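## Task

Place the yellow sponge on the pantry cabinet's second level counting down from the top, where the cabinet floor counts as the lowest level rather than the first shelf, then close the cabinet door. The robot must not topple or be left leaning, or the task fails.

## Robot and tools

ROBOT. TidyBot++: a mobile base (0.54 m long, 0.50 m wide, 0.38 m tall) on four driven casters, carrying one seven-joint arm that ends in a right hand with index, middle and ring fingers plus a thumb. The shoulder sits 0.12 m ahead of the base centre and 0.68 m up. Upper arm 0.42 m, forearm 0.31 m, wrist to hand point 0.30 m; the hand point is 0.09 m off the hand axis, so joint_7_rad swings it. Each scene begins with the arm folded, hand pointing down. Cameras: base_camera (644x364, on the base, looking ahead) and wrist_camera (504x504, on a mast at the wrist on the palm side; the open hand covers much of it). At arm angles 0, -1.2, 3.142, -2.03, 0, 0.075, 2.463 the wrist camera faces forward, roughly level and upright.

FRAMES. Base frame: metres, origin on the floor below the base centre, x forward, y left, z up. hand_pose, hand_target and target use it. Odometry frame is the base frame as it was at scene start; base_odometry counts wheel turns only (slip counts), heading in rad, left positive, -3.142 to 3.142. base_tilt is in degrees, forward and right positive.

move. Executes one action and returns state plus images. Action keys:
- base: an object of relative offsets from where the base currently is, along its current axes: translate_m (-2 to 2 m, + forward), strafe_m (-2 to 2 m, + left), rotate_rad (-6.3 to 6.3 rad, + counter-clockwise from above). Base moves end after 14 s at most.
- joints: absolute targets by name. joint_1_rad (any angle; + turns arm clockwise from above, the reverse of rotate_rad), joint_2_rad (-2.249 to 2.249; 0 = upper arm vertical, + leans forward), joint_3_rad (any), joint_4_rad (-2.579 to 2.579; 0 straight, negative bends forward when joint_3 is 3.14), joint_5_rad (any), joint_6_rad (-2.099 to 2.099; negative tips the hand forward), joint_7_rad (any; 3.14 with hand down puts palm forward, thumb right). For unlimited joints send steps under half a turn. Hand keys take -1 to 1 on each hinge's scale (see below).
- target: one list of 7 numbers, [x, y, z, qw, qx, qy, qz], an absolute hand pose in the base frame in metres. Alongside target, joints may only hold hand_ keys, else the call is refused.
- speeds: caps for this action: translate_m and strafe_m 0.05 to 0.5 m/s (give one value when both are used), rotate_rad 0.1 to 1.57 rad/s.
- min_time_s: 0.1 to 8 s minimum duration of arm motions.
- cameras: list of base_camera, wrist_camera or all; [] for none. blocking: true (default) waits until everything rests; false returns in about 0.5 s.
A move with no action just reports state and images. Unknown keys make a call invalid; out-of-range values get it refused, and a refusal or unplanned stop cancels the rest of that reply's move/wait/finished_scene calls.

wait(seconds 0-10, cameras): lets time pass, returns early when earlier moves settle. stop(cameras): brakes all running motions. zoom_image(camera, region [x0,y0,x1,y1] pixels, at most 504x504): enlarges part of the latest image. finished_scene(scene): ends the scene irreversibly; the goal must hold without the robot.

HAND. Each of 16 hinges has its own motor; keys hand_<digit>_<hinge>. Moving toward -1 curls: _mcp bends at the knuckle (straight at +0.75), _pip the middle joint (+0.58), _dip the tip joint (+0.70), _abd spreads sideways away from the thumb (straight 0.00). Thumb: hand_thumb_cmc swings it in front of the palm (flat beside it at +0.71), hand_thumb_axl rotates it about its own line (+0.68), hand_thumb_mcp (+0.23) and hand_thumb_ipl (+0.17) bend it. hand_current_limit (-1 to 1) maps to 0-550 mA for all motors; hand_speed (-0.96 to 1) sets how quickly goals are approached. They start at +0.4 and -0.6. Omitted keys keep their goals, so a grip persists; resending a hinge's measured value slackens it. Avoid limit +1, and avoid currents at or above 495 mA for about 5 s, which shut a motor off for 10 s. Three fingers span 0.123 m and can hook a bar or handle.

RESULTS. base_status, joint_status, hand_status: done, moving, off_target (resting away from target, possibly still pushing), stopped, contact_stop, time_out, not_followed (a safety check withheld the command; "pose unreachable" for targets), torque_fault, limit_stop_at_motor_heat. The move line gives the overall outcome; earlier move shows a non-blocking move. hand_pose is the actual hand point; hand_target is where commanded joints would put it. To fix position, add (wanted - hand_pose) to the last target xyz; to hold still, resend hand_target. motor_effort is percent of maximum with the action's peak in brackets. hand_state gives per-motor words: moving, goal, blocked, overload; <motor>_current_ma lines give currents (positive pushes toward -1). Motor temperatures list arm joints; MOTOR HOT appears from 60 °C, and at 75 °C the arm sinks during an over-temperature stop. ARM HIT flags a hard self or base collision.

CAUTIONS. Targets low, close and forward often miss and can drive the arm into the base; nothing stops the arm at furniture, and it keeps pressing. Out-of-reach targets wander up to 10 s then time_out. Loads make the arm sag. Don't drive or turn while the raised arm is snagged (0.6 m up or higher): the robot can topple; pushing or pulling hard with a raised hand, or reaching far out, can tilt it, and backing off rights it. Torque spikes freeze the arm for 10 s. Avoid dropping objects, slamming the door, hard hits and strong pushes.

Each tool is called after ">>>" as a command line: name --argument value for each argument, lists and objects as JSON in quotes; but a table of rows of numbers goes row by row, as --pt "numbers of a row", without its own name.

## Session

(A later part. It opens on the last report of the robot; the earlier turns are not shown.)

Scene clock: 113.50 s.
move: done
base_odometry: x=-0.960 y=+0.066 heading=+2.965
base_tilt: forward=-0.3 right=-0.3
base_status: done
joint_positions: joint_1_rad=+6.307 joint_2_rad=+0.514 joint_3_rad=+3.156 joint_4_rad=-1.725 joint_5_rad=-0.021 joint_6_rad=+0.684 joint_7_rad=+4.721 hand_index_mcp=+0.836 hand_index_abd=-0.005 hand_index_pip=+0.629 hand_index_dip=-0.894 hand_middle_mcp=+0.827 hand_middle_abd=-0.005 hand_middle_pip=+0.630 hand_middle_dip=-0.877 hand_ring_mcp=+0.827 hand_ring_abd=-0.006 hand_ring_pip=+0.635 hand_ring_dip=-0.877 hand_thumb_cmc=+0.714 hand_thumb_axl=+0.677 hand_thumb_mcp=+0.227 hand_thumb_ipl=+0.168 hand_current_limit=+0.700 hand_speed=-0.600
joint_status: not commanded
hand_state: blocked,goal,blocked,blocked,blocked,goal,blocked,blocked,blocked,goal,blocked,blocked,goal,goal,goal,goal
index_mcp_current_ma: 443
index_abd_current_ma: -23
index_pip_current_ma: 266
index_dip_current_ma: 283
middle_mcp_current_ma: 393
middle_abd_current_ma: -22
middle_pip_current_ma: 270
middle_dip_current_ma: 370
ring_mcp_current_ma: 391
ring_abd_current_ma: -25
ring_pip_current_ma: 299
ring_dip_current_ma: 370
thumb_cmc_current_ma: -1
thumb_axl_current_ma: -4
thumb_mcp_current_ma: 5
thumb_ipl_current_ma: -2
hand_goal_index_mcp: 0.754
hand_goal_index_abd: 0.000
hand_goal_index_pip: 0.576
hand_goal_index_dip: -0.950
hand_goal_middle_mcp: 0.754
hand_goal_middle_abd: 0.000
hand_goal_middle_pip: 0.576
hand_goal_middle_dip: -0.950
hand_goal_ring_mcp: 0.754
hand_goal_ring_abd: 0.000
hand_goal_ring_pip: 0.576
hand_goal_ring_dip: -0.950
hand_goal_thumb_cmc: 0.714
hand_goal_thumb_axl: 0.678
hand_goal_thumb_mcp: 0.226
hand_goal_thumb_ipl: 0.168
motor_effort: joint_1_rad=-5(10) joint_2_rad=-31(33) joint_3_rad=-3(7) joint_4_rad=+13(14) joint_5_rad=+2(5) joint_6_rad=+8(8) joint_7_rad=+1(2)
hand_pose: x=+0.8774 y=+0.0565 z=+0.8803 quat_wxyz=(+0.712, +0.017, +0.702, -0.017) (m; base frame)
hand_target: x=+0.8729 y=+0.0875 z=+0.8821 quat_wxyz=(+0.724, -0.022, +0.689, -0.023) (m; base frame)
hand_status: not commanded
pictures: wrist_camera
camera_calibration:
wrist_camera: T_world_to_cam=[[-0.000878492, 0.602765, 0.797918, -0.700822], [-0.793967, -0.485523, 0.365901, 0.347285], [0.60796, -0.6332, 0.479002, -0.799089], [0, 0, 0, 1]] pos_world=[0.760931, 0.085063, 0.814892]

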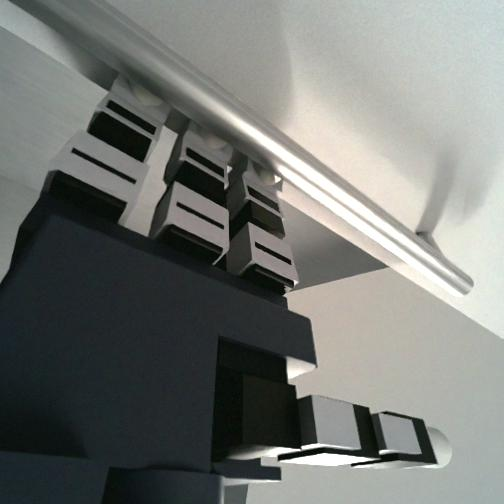

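>>> move --base '{"translate_m":-0.05,"strafe_m":0.098,"rotate_rad":-0.1}' --speeds '{"translate_m":0.12,"rotate_rad":0.12}' --cameras '[]'

>>> move --base '{"translate_m":-0.068,"strafe_m":0.164,"rotate_rad":-0.15}' --speeds '{"translate_m":0.14,"rotate_rad":0.14}' --cameras '["wrist_camera"]'

Scene clock: 116.40 s.
move: done
base_odometry: x=-0.928 y=-0.039 heading=+2.864
base_tilt: forward=-0.2 right=-0.3
base_status: done
joint_positions: joint_1_rad=+6.298 joint_2_rad=+0.515 joint_3_rad=+3.155 joint_4_rad=-1.725 joint_5_rad=-0.021 joint_6_rad=+0.685 joint_7_rad=+4.722 hand_index_mcp=+0.838 hand_index_abd=-0.005 hand_index_pip=+0.629 hand_index_dip=-0.886 hand_middle_mcp=+0.828 hand_middle_abd=-0.004 hand_middle_pip=+0.630 hand_middle_dip=-0.867 hand_ring_mcp=+0.824 hand_ring_abd=-0.005 hand_ring_pip=+0.635 hand_ring_dip=-0.864 hand_thumb_cmc=+0.714 hand_thumb_axl=+0.677 hand_thumb_mcp=+0.227 hand_thumb_ipl=+0.168 hand_current_limit=+0.700 hand_speed=-0.600
joint_status: not commanded
hand_state: blocked,goal,blocked,blocked,blocked,goal,blocked,blocked,blocked,goal,blocked,blocked,goal,goal,goal,goal
index_mcp_current_ma: 452
index_abd_current_ma: -23
index_pip_current_ma: 266
index_dip_current_ma: 326
middle_mcp_current_ma: 400
middle_abd_current_ma: -18
middle_pip_current_ma: 270
middle_dip_current_ma: 420
ring_mcp_current_ma: 377
ring_abd_current_ma: -24
ring_pip_current_ma: 299
ring_dip_current_ma: 438
thumb_cmc_current_ma: 0
thumb_axl_current_ma: -4
thumb_mcp_current_ma: 5
thumb_ipl_current_ma: -2
hand_goal_index_mcp: 0.754
hand_goal_index_abd: 0.000
hand_goal_index_pip: 0.576
hand_goal_index_dip: -0.950
hand_goal_middle_mcp: 0.754
hand_goal_middle_abd: 0.000
hand_goal_middle_pip: 0.576
hand_goal_middle_dip: -0.950
hand_goal_ring_mcp: 0.754
hand_goal_ring_abd: 0.000
hand_goal_ring_pip: 0.576
hand_goal_ring_dip: -0.950
hand_goal_thumb_cmc: 0.714
hand_goal_thumb_axl: 0.678
hand_goal_thumb_mcp: 0.226
hand_goal_thumb_ipl: 0.168
motor_effort: joint_1_rad=-3(8) joint_2_rad=-32(34) joint_3_rad=-2(6) joint_4_rad=+13(14) joint_5_rad=+1(5) joint_6_rad=+8(10) joint_7_rad=+1(2)
hand_pose: x=+0.8769 y=+0.0635 z=+0.8802 quat_wxyz=(+0.712, +0.014, +0.702, -0.014) (m; base frame)
hand_target: x=+0.8729 y=+0.0875 z=+0.8821 quat_wxyz=(+0.724, -0.022, +0.689, -0.023) (m; base frame)
hand_status: not commanded
pictures: none
No camera images: "cameras" was empty.

Scene clock: 118.33 s.
move: done
base_odometry: x=-0.907 y=-0.216 heading=+2.712
base_tilt: forward=-0.3 right=-0.3
base_status: done
joint_positions: joint_1_rad=+6.303 joint_2_rad=+0.515 joint_3_rad=+3.155 joint_4_rad=-1.725 joint_5_rad=-0.021 joint_6_rad=+0.686 joint_7_rad=+4.724 hand_index_mcp=+0.838 hand_index_abd=-0.005 hand_index_pip=+0.629 hand_index_dip=-0.879 hand_middle_mcp=+0.826 hand_middle_abd=-0.003 hand_middle_pip=+0.630 hand_middle_dip=-0.857 hand_ring_mcp=+0.822 hand_ring_abd=-0.003 hand_ring_pip=+0.635 hand_ring_dip=-0.854 hand_thumb_cmc=+0.714 hand_thumb_axl=+0.677 hand_thumb_mcp=+0.227 hand_thumb_ipl=+0.168 hand_current_limit=+0.700 hand_speed=-0.600
joint_status: not commanded
hand_state: blocked,goal,blocked,blocked,blocked,goal,blocked,blocked,blocked,goal,blocked,blocked,goal,goal,goal,goal
index_mcp_current_ma: 449
index_abd_current_ma: -23
index_pip_current_ma: 266
index_dip_current_ma: 362
middle_mcp_current_ma: 386
middle_abd_current_ma: -13
middle_pip_current_ma: 270
middle_dip_current_ma: 467
ring_mcp_current_ma: 367
ring_abd_current_ma: -15
ring_pip_current_ma: 299
ring_dip_current_ma: 468
thumb_cmc_current_ma: 1
thumb_axl_current_ma: -4
thumb_mcp_current_ma: 5
thumb_ipl_current_ma: -2
hand_goal_index_mcp: 0.754
hand_goal_index_abd: 0.000
hand_goal_index_pip: 0.576
hand_goal_index_dip: -0.950
hand_goal_middle_mcp: 0.754
hand_goal_middle_abd: 0.000
hand_goal_middle_pip: 0.576
hand_goal_middle_dip: -0.950
hand_goal_ring_mcp: 0.754
hand_goal_ring_abd: 0.000
hand_goal_ring_pip: 0.576
hand_goal_ring_dip: -0.950
hand_goal_thumb_cmc: 0.714
hand_goal_thumb_axl: 0.678
hand_goal_thumb_mcp: 0.226
hand_goal_thumb_ipl: 0.168
motor_effort: joint_1_rad=-6(8) joint_2_rad=-31(34) joint_3_rad=-4(6) joint_4_rad=+13(16) joint_5_rad=+3(5) joint_6_rad=+8(10) joint_7_rad=+1(2)
hand_pose: x=+0.8773 y=+0.0601 z=+0.8801 quat_wxyz=(+0.713, +0.015, +0.701, -0.017) (m; base frame)
hand_target: x=+0.8729 y=+0.0875 z=+0.8821 quat_wxyz=(+0.724, -0.022, +0.689, -0.023) (m; base frame)
hand_status: not commanded
pictures: wrist_camera
camera_calibration:
wrist_camera: T_world_to_cam=[[-0.00449204, 0.605079, 0.796153, -0.698124], [-0.792117, -0.488097, 0.366486, 0.347009], [0.610353, -0.629, 0.481485, -0.801171], [0, 0, 0, 1]] pos_world=[0.760733, 0.0878576, 0.814392]

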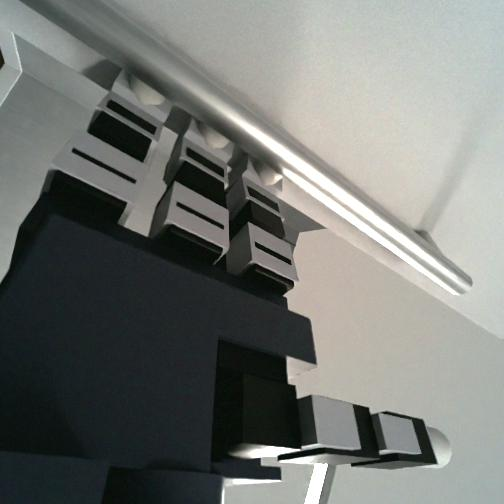

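>>> move --base '{"translate_m":-0.062,"strafe_m":0.16,"rotate_rad":-0.15}' --speeds '{"translate_m":0.15,"rotate_rad":0.15}' --cameras '[]'

>>> move --base '{"translate_m":-0.064,"strafe_m":0.16,"rotate_rad":-0.15}' --speeds '{"translate_m":0.15,"rotate_rad":0.15}' --cameras '[]'

>>> move --base '{"translate_m":-0.064,"strafe_m":0.16,"rotate_rad":-0.15}' --speeds '{"translate_m":0.15,"rotate_rad":0.15}' --cameras '["wrist_camera"]'

Scene clock: 122.37 s.
move: done
base_odometry: x=-0.917 y=-0.387 heading=+2.561
base_tilt: forward=-0.2 right=-0.3
base_status: done
joint_positions: joint_1_rad=+6.303 joint_2_rad=+0.516 joint_3_rad=+3.156 joint_4_rad=-1.726 joint_5_rad=-0.020 joint_6_rad=+0.687 joint_7_rad=+4.726 hand_index_mcp=+0.836 hand_index_abd=-0.003 hand_index_pip=+0.629 hand_index_dip=-0.875 hand_middle_mcp=+0.825 hand_middle_abd=-0.002 hand_middle_pip=+0.630 hand_middle_dip=-0.853 hand_ring_mcp=+0.825 hand_ring_abd=-0.003 hand_ring_pip=+0.635 hand_ring_dip=-0.858 hand_thumb_cmc=+0.715 hand_thumb_axl=+0.677 hand_thumb_mcp=+0.227 hand_thumb_ipl=+0.168 hand_current_limit=+0.700 hand_speed=-0.600
joint_status: not commanded
hand_state: blocked,goal,blocked,blocked,blocked,goal,blocked,blocked,blocked,goal,blocked,blocked,goal,goal,goal,goal
index_mcp_current_ma: 438
index_abd_current_ma: -15
index_pip_current_ma: 268
index_dip_current_ma: 381
middle_mcp_current_ma: 381
middle_abd_current_ma: -10
middle_pip_current_ma: 270
middle_dip_current_ma: 467
ring_mcp_current_ma: 382
ring_abd_current_ma: -12
ring_pip_current_ma: 299
ring_dip_current_ma: 468
thumb_cmc_current_ma: 4
thumb_axl_current_ma: -4
thumb_mcp_current_ma: 5
thumb_ipl_current_ma: -2
hand_goal_index_mcp: 0.754
hand_goal_index_abd: 0.000
hand_goal_index_pip: 0.576
hand_goal_index_dip: -0.950
hand_goal_middle_mcp: 0.754
hand_goal_middle_abd: 0.000
hand_goal_middle_pip: 0.576
hand_goal_middle_dip: -0.950
hand_goal_ring_mcp: 0.754
hand_goal_ring_abd: 0.000
hand_goal_ring_pip: 0.576
hand_goal_ring_dip: -0.950
hand_goal_thumb_cmc: 0.714
hand_goal_thumb_axl: 0.678
hand_goal_thumb_mcp: 0.226
hand_goal_thumb_ipl: 0.168
motor_effort: joint_1_rad=-5(8) joint_2_rad=-31(33) joint_3_rad=-3(6) joint_4_rad=+13(14) joint_5_rad=+2(5) joint_6_rad=+8(9) joint_7_rad=+1(2)
hand_pose: x=+0.8773 y=+0.0596 z=+0.8796 quat_wxyz=(+0.713, +0.014, +0.701, -0.018) (m; base frame)
hand_target: x=+0.8729 y=+0.0875 z=+0.8821 quat_wxyz=(+0.724, -0.022, +0.689, -0.023) (m; base frame)
hand_status: not commanded
pictures: none
No camera images: "cameras" was empty.

Scene clock: 124.20 s.
move: done
base_odometry: x=-0.952 y=-0.556 heading=+2.410
base_tilt: forward=-0.3 right=-0.3
base_status: done
joint_positions: joint_1_rad=+6.302 joint_2_rad=+0.516 joint_3_rad=+3.155 joint_4_rad=-1.726 joint_5_rad=-0.020 joint_6_rad=+0.687 joint_7_rad=+4.727 hand_index_mcp=+0.834 hand_index_abd=-0.002 hand_index_pip=+0.631 hand_index_dip=-0.870 hand_middle_mcp=+0.825 hand_middle_abd=-0.002 hand_middle_pip=+0.630 hand_middle_dip=-0.849 hand_ring_mcp=+0.827 hand_ring_abd=-0.003 hand_ring_pip=+0.635 hand_ring_dip=-0.858 hand_thumb_cmc=+0.715 hand_thumb_axl=+0.677 hand_thumb_mcp=+0.227 hand_thumb_ipl=+0.168 hand_current_limit=+0.700 hand_speed=-0.600
joint_status: not commanded
hand_state: blocked,goal,blocked,blocked,blocked,goal,blocked,blocked,blocked,goal,blocked,blocked,goal,goal,goal,goal
index_mcp_current_ma: 429
index_abd_current_ma: -9
index_pip_current_ma: 275
index_dip_current_ma: 405
middle_mcp_current_ma: 379
middle_abd_current_ma: -8
middle_pip_current_ma: 270
middle_dip_current_ma: 467
ring_mcp_current_ma: 393
ring_abd_current_ma: -13
ring_pip_current_ma: 299
ring_dip_current_ma: 467
thumb_cmc_current_ma: 5
thumb_axl_current_ma: -4
thumb_mcp_current_ma: 5
thumb_ipl_current_ma: -2
hand_goal_index_mcp: 0.754
hand_goal_index_abd: 0.000
hand_goal_index_pip: 0.576
hand_goal_index_dip: -0.950
hand_goal_middle_mcp: 0.754
hand_goal_middle_abd: 0.000
hand_goal_middle_pip: 0.576
hand_goal_middle_dip: -0.950
hand_goal_ring_mcp: 0.754
hand_goal_ring_abd: 0.000
hand_goal_ring_pip: 0.576
hand_goal_ring_dip: -0.950
hand_goal_thumb_cmc: 0.714
hand_goal_thumb_axl: 0.678
hand_goal_thumb_mcp: 0.226
hand_goal_thumb_ipl: 0.168
motor_effort: joint_1_rad=-5(8) joint_2_rad=-30(33) joint_3_rad=-3(6) joint_4_rad=+13(14) joint_5_rad=+2(5) joint_6_rad=+7(9) joint_7_rad=+1(2)
hand_pose: x=+0.8772 y=+0.0604 z=+0.8794 quat_wxyz=(+0.713, +0.013, +0.701, -0.018) (m; base frame)
hand_target: x=+0.8729 y=+0.0875 z=+0.8821 quat_wxyz=(+0.724, -0.022, +0.689, -0.023) (m; base frame)
hand_status: not commanded
pictures: none
No camera images: "cameras" was empty.

Scene clock: 126.03 s.
move: done
base_odometry: x=-1.011 y=-0.718 heading=+2.259
base_tilt: forward=-0.2 right=-0.3
base_status: done
joint_positions: joint_1_rad=+6.301 joint_2_rad=+0.516 joint_3_rad=+3.155 joint_4_rad=-1.726 joint_5_rad=-0.020 joint_6_rad=+0.688 joint_7_rad=+4.728 hand_index_mcp=+0.832 hand_index_abd=+0.000 hand_index_pip=+0.632 hand_index_dip=-0.865 hand_middle_mcp=+0.825 hand_middle_abd=-0.002 hand_middle_pip=+0.630 hand_middle_dip=-0.845 hand_ring_mcp=+0.829 hand_ring_abd=-0.003 hand_ring_pip=+0.635 hand_ring_dip=-0.859 hand_thumb_cmc=+0.715 hand_thumb_axl=+0.677 hand_thumb_mcp=+0.227 hand_thumb_ipl=+0.168 hand_current_limit=+0.700 hand_speed=-0.600
joint_status: not commanded
hand_state: blocked,goal,blocked,blocked,blocked,goal,blocked,blocked,blocked,goal,blocked,blocked,goal,goal,goal,goal
index_mcp_current_ma: 419
index_abd_current_ma: 0
index_pip_current_ma: 283
index_dip_current_ma: 433
middle_mcp_current_ma: 382
middle_abd_current_ma: -9
middle_pip_current_ma: 270
middle_dip_current_ma: 467
ring_mcp_current_ma: 404
ring_abd_current_ma: -14
ring_pip_current_ma: 299
ring_dip_current_ma: 465
thumb_cmc_current_ma: 6
thumb_axl_current_ma: -4
thumb_mcp_current_ma: 5
thumb_ipl_current_ma: -2
hand_goal_index_mcp: 0.754
hand_goal_index_abd: 0.000
hand_goal_index_pip: 0.576
hand_goal_index_dip: -0.950
hand_goal_middle_mcp: 0.754
hand_goal_middle_abd: 0.000
hand_goal_middle_pip: 0.576
hand_goal_middle_dip: -0.950
hand_goal_ring_mcp: 0.754
hand_goal_ring_abd: 0.000
hand_goal_ring_pip: 0.576
hand_goal_ring_dip: -0.950
hand_goal_thumb_cmc: 0.714
hand_goal_thumb_axl: 0.678
hand_goal_thumb_mcp: 0.226
hand_goal_thumb_ipl: 0.168
motor_effort: joint_1_rad=-4(8) joint_2_rad=-30(33) joint_3_rad=-2(6) joint_4_rad=+13(15) joint_5_rad=+2(4) joint_6_rad=+8(9) joint_7_rad=+0(2)
hand_pose: x=+0.8772 y=+0.0616 z=+0.8792 quat_wxyz=(+0.713, +0.012, +0.701, -0.017) (m; base frame)
hand_target: x=+0.8729 y=+0.0875 z=+0.8821 quat_wxyz=(+0.724, -0.022, +0.689, -0.023) (m; base frame)
hand_status: not commanded
pictures: wrist_camera
camera_calibration:
wrist_camera: T_world_to_cam=[[-0.00594668, 0.60844, 0.793578, -0.695111], [-0.791285, -0.488088, 0.36829, 0.345567], [0.611418, -0.625756, 0.484352, -0.803418], [0, 0, 0, 1]] pos_world=[0.760533, 0.0888562, 0.813493]

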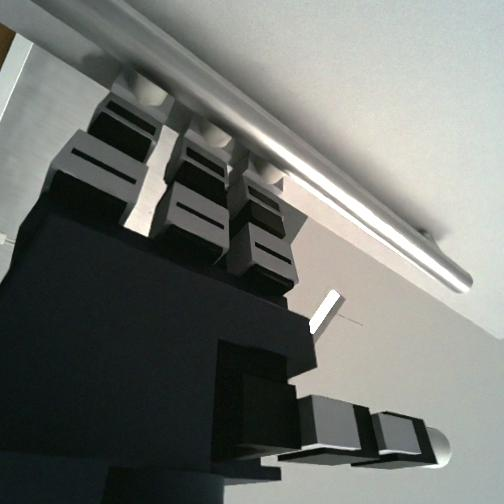

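>>> move --base '{"translate_m":-0.063,"strafe_m":0.16,"rotate_rad":-0.15}' --speeds '{"translate_m":0.16,"rotate_rad":0.16}' --cameras '[]'

>>> move --base '{"translate_m":-0.063,"strafe_m":0.16,"rotate_rad":-0.15}' --speeds '{"translate_m":0.16,"rotate_rad":0.16}' --cameras '[]'

>>> move --base '{"translate_m":-0.063,"strafe_m":0.16,"rotate_rad":-0.15}' --speeds '{"translate_m":0.16,"rotate_rad":0.16}' --cameras '[]'

>>> move --base '{"translate_m":-0.055,"strafe_m":0.155,"rotate_rad":-0.15}' --speeds '{"translate_m":0.16,"rotate_rad":0.16}' --cameras '["all"]'

Scene clock: 130.13 s.
move: done
base_odometry: x=-1.095 y=-0.868 heading=+2.108
base_tilt: forward=-0.2 right=-0.3
base_status: done
joint_positions: joint_1_rad=+6.300 joint_2_rad=+0.517 joint_3_rad=+3.154 joint_4_rad=-1.726 joint_5_rad=-0.020 joint_6_rad=+0.689 joint_7_rad=+4.729 hand_index_mcp=+0.830 hand_index_abd=+0.002 hand_index_pip=+0.633 hand_index_dip=-0.860 hand_middle_mcp=+0.826 hand_middle_abd=-0.002 hand_middle_pip=+0.630 hand_middle_dip=-0.843 hand_ring_mcp=+0.830 hand_ring_abd=-0.003 hand_ring_pip=+0.635 hand_ring_dip=-0.859 hand_thumb_cmc=+0.715 hand_thumb_axl=+0.677 hand_thumb_mcp=+0.227 hand_thumb_ipl=+0.168 hand_current_limit=+0.700 hand_speed=-0.600
joint_status: not commanded
hand_state: blocked,goal,blocked,blocked,blocked,goal,blocked,blocked,blocked,goal,blocked,blocked,goal,goal,goal,goal
index_mcp_current_ma: 410
index_abd_current_ma: 8
index_pip_current_ma: 286
index_dip_current_ma: 458
middle_mcp_current_ma: 386
middle_abd_current_ma: -10
middle_pip_current_ma: 270
middle_dip_current_ma: 467
ring_mcp_current_ma: 410
ring_abd_current_ma: -15
ring_pip_current_ma: 299
ring_dip_current_ma: 462
thumb_cmc_current_ma: 6
thumb_axl_current_ma: -4
thumb_mcp_current_ma: 5
thumb_ipl_current_ma: -2
hand_goal_index_mcp: 0.754
hand_goal_index_abd: 0.000
hand_goal_index_pip: 0.576
hand_goal_index_dip: -0.950
hand_goal_middle_mcp: 0.754
hand_goal_middle_abd: 0.000
hand_goal_middle_pip: 0.576
hand_goal_middle_dip: -0.950
hand_goal_ring_mcp: 0.754
hand_goal_ring_abd: 0.000
hand_goal_ring_pip: 0.576
hand_goal_ring_dip: -0.950
hand_goal_thumb_cmc: 0.714
hand_goal_thumb_axl: 0.678
hand_goal_thumb_mcp: 0.226
hand_goal_thumb_ipl: 0.168
motor_effort: joint_1_rad=-3(8) joint_2_rad=-30(33) joint_3_rad=-2(6) joint_4_rad=+12(14) joint_5_rad=+2(5) joint_6_rad=+7(9) joint_7_rad=+1(2)
hand_pose: x=+0.8771 y=+0.0630 z=+0.8791 quat_wxyz=(+0.713, +0.012, +0.701, -0.017) (m; base frame)
hand_target: x=+0.8729 y=+0.0875 z=+0.8821 quat_wxyz=(+0.724, -0.022, +0.689, -0.023) (m; base frame)
hand_status: not commanded
pictures: none
No camera images: "cameras" was empty.

Scene clock: 131.87 s.
move: done
base_odometry: x=-1.200 y=-1.004 heading=+1.957
base_tilt: forward=-0.3 right=-0.3
base_status: done
joint_positions: joint_1_rad=+6.298 joint_2_rad=+0.517 joint_3_rad=+3.153 joint_4_rad=-1.726 joint_5_rad=-0.020 joint_6_rad=+0.690 joint_7_rad=+4.729 hand_index_mcp=+0.828 hand_index_abd=+0.003 hand_index_pip=+0.633 hand_index_dip=-0.854 hand_middle_mcp=+0.827 hand_middle_abd=-0.003 hand_middle_pip=+0.630 hand_middle_dip=-0.842 hand_ring_mcp=+0.831 hand_ring_abd=-0.004 hand_ring_pip=+0.635 hand_ring_dip=-0.859 hand_thumb_cmc=+0.715 hand_thumb_axl=+0.677 hand_thumb_mcp=+0.227 hand_thumb_ipl=+0.168 hand_current_limit=+0.700 hand_speed=-0.600
joint_status: not commanded
hand_state: blocked,goal,blocked,blocked,blocked,goal,blocked,blocked,blocked,goal,blocked,blocked,goal,goal,goal,goal
index_mcp_current_ma: 399
index_abd_current_ma: 15
index_pip_current_ma: 289
index_dip_current_ma: 467
middle_mcp_current_ma: 391
middle_abd_current_ma: -12
middle_pip_current_ma: 270
middle_dip_current_ma: 467
ring_mcp_current_ma: 412
ring_abd_current_ma: -17
ring_pip_current_ma: 299
ring_dip_current_ma: 465
thumb_cmc_current_ma: 7
thumb_axl_current_ma: -4
thumb_mcp_current_ma: 5
thumb_ipl_current_ma: -2
hand_goal_index_mcp: 0.754
hand_goal_index_abd: 0.000
hand_goal_index_pip: 0.576
hand_goal_index_dip: -0.950
hand_goal_middle_mcp: 0.754
hand_goal_middle_abd: 0.000
hand_goal_middle_pip: 0.576
hand_goal_middle_dip: -0.950
hand_goal_ring_mcp: 0.754
hand_goal_ring_abd: 0.000
hand_goal_ring_pip: 0.576
hand_goal_ring_dip: -0.950
hand_goal_thumb_cmc: 0.714
hand_goal_thumb_axl: 0.678
hand_goal_thumb_mcp: 0.226
hand_goal_thumb_ipl: 0.168
motor_effort: joint_1_rad=-3(8) joint_2_rad=-30(34) joint_3_rad=-3(6) joint_4_rad=+13(15) joint_5_rad=+2(4) joint_6_rad=+8(9) joint_7_rad=+0(2)
hand_pose: x=+0.8770 y=+0.0650 z=+0.8789 quat_wxyz=(+0.713, +0.011, +0.701, -0.016) (m; base frame)
hand_target: x=+0.8729 y=+0.0875 z=+0.8821 quat_wxyz=(+0.724, -0.022, +0.689, -0.023) (m; base frame)
hand_status: not commanded
pictures: none
No camera images: "cameras" was empty.

Scene clock: 133.57 s.
move: done
base_odometry: x=-1.325 y=-1.123 heading=+1.805
base_tilt: forward=-0.2 right=-0.3
base_status: done
joint_positions: joint_1_rad=+6.296 joint_2_rad=+0.518 joint_3_rad=+3.152 joint_4_rad=-1.726 joint_5_rad=-0.020 joint_6_rad=+0.690 joint_7_rad=+4.729 hand_index_mcp=+0.826 hand_index_abd=+0.004 hand_index_pip=+0.633 hand_index_dip=-0.848 hand_middle_mcp=+0.827 hand_middle_abd=-0.003 hand_middle_pip=+0.630 hand_middle_dip=-0.842 hand_ring_mcp=+0.830 hand_ring_abd=-0.004 hand_ring_pip=+0.635 hand_ring_dip=-0.858 hand_thumb_cmc=+0.715 hand_thumb_axl=+0.677 hand_thumb_mcp=+0.227 hand_thumb_ipl=+0.168 hand_current_limit=+0.700 hand_speed=-0.600
joint_status: not commanded
hand_state: blocked,goal,blocked,blocked,blocked,goal,blocked,blocked,blocked,goal,blocked,blocked,goal,goal,goal,goal
index_mcp_current_ma: 386
index_abd_current_ma: 16
index_pip_current_ma: 289
index_dip_current_ma: 467
middle_mcp_current_ma: 389
middle_abd_current_ma: -12
middle_pip_current_ma: 270
middle_dip_current_ma: 467
ring_mcp_current_ma: 406
ring_abd_current_ma: -16
ring_pip_current_ma: 299
ring_dip_current_ma: 468
thumb_cmc_current_ma: 7
thumb_axl_current_ma: -4
thumb_mcp_current_ma: 5
thumb_ipl_current_ma: -2
hand_goal_index_mcp: 0.754
hand_goal_index_abd: 0.000
hand_goal_index_pip: 0.576
hand_goal_index_dip: -0.950
hand_goal_middle_mcp: 0.754
hand_goal_middle_abd: 0.000
hand_goal_middle_pip: 0.576
hand_goal_middle_dip: -0.950
hand_goal_ring_mcp: 0.754
hand_goal_ring_abd: 0.000
hand_goal_ring_pip: 0.576
hand_goal_ring_dip: -0.950
hand_goal_thumb_cmc: 0.714
hand_goal_thumb_axl: 0.678
hand_goal_thumb_mcp: 0.226
hand_goal_thumb_ipl: 0.168
motor_effort: joint_1_rad=-3(7) joint_2_rad=-30(34) joint_3_rad=-3(6) joint_4_rad=+13(15) joint_5_rad=+2(3) joint_6_rad=+7(9) joint_7_rad=+1(2)
hand_pose: x=+0.8768 y=+0.0669 z=+0.8788 quat_wxyz=(+0.713, +0.010, +0.701, -0.015) (m; base frame)
hand_target: x=+0.8729 y=+0.0875 z=+0.8821 quat_wxyz=(+0.724, -0.022, +0.689, -0.023) (m; base frame)
hand_status: not commanded
pictures: none
No camera images: "cameras" was empty.

Scene clock: 135.30 s.
move: done
base_odometry: x=-1.463 y=-1.212 heading=+1.654
base_tilt: forward=-0.3 right=-0.3
base_status: done
joint_positions: joint_1_rad=+6.291 joint_2_rad=+0.519 joint_3_rad=+3.152 joint_4_rad=-1.725 joint_5_rad=-0.020 joint_6_rad=+0.690 joint_7_rad=+4.729 hand_index_mcp=+0.757 hand_index_abd=-0.002 hand_index_pip=+0.579 hand_index_dip=-0.953 hand_middle_mcp=+0.757 hand_middle_abd=-0.003 hand_middle_pip=+0.578 hand_middle_dip=-0.952 hand_ring_mcp=+0.757 hand_ring_abd=-0.005 hand_ring_pip=+0.578 hand_ring_dip=-0.951 hand_thumb_cmc=+0.714 hand_thumb_axl=+0.677 hand_thumb_mcp=+0.227 hand_thumb_ipl=+0.168 hand_current_limit=+0.700 hand_speed=-0.600
joint_status: not commanded
hand_state: goal,goal,goal,goal,goal,goal,goal,goal,goal,goal,goal,goal,goal,goal,goal,goal
index_mcp_current_ma: 15
index_abd_current_ma: -9
index_pip_current_ma: 13
index_dip_current_ma: -15
middle_mcp_current_ma: 16
middle_abd_current_ma: -14
middle_pip_current_ma: 12
middle_dip_current_ma: -8
ring_mcp_current_ma: 14
ring_abd_current_ma: -23
ring_pip_current_ma: 12
ring_dip_current_ma: -5
thumb_cmc_current_ma: 2
thumb_axl_current_ma: -4
thumb_mcp_current_ma: 5
thumb_ipl_current_ma: -2
hand_goal_index_mcp: 0.754
hand_goal_index_abd: 0.000
hand_goal_index_pip: 0.576
hand_goal_index_dip: -0.950
hand_goal_middle_mcp: 0.754
hand_goal_middle_abd: 0.000
hand_goal_middle_pip: 0.576
hand_goal_middle_dip: -0.950
hand_goal_ring_mcp: 0.754
hand_goal_ring_abd: 0.000
hand_goal_ring_pip: 0.576
hand_goal_ring_dip: -0.950
hand_goal_thumb_cmc: 0.714
hand_goal_thumb_axl: 0.678
hand_goal_thumb_mcp: 0.226
hand_goal_thumb_ipl: 0.168
on_its_own: hand_middle_dip moved -0.110 to your old target -0.950; hand_ring_dip moved -0.093 to your old target -0.950
motor_effort: joint_1_rad=+0(7) joint_2_rad=-30(35) joint_3_rad=+0(6) joint_4_rad=+13(14) joint_5_rad=-1(3) joint_6_rad=+8(9) joint_7_rad=+0(2)
hand_pose: x=+0.8769 y=+0.0707 z=+0.8788 quat_wxyz=(+0.713, +0.008, +0.701, -0.013) (m; base frame)
hand_target: x=+0.8729 y=+0.0875 z=+0.8821 quat_wxyz=(+0.724, -0.022, +0.689, -0.023) (m; base frame)
hand_status: not commanded
pictures: base_camera, wrist_camera
camera_calibration:
wrist_camera: T_world_to_cam=[[-0.0143187, 0.608038, 0.793779, -0.693073], [-0.785608, -0.497941, 0.367253, 0.346625], [0.618559, -0.618341, 0.484809, -0.804531], [0, 0, 0, 1]] pos_world=[0.760037, 0.0965392, 0.812891]

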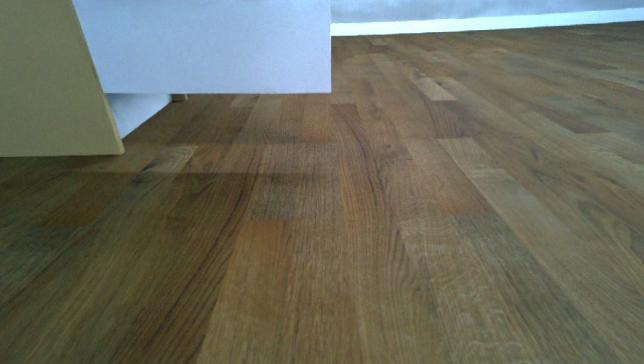

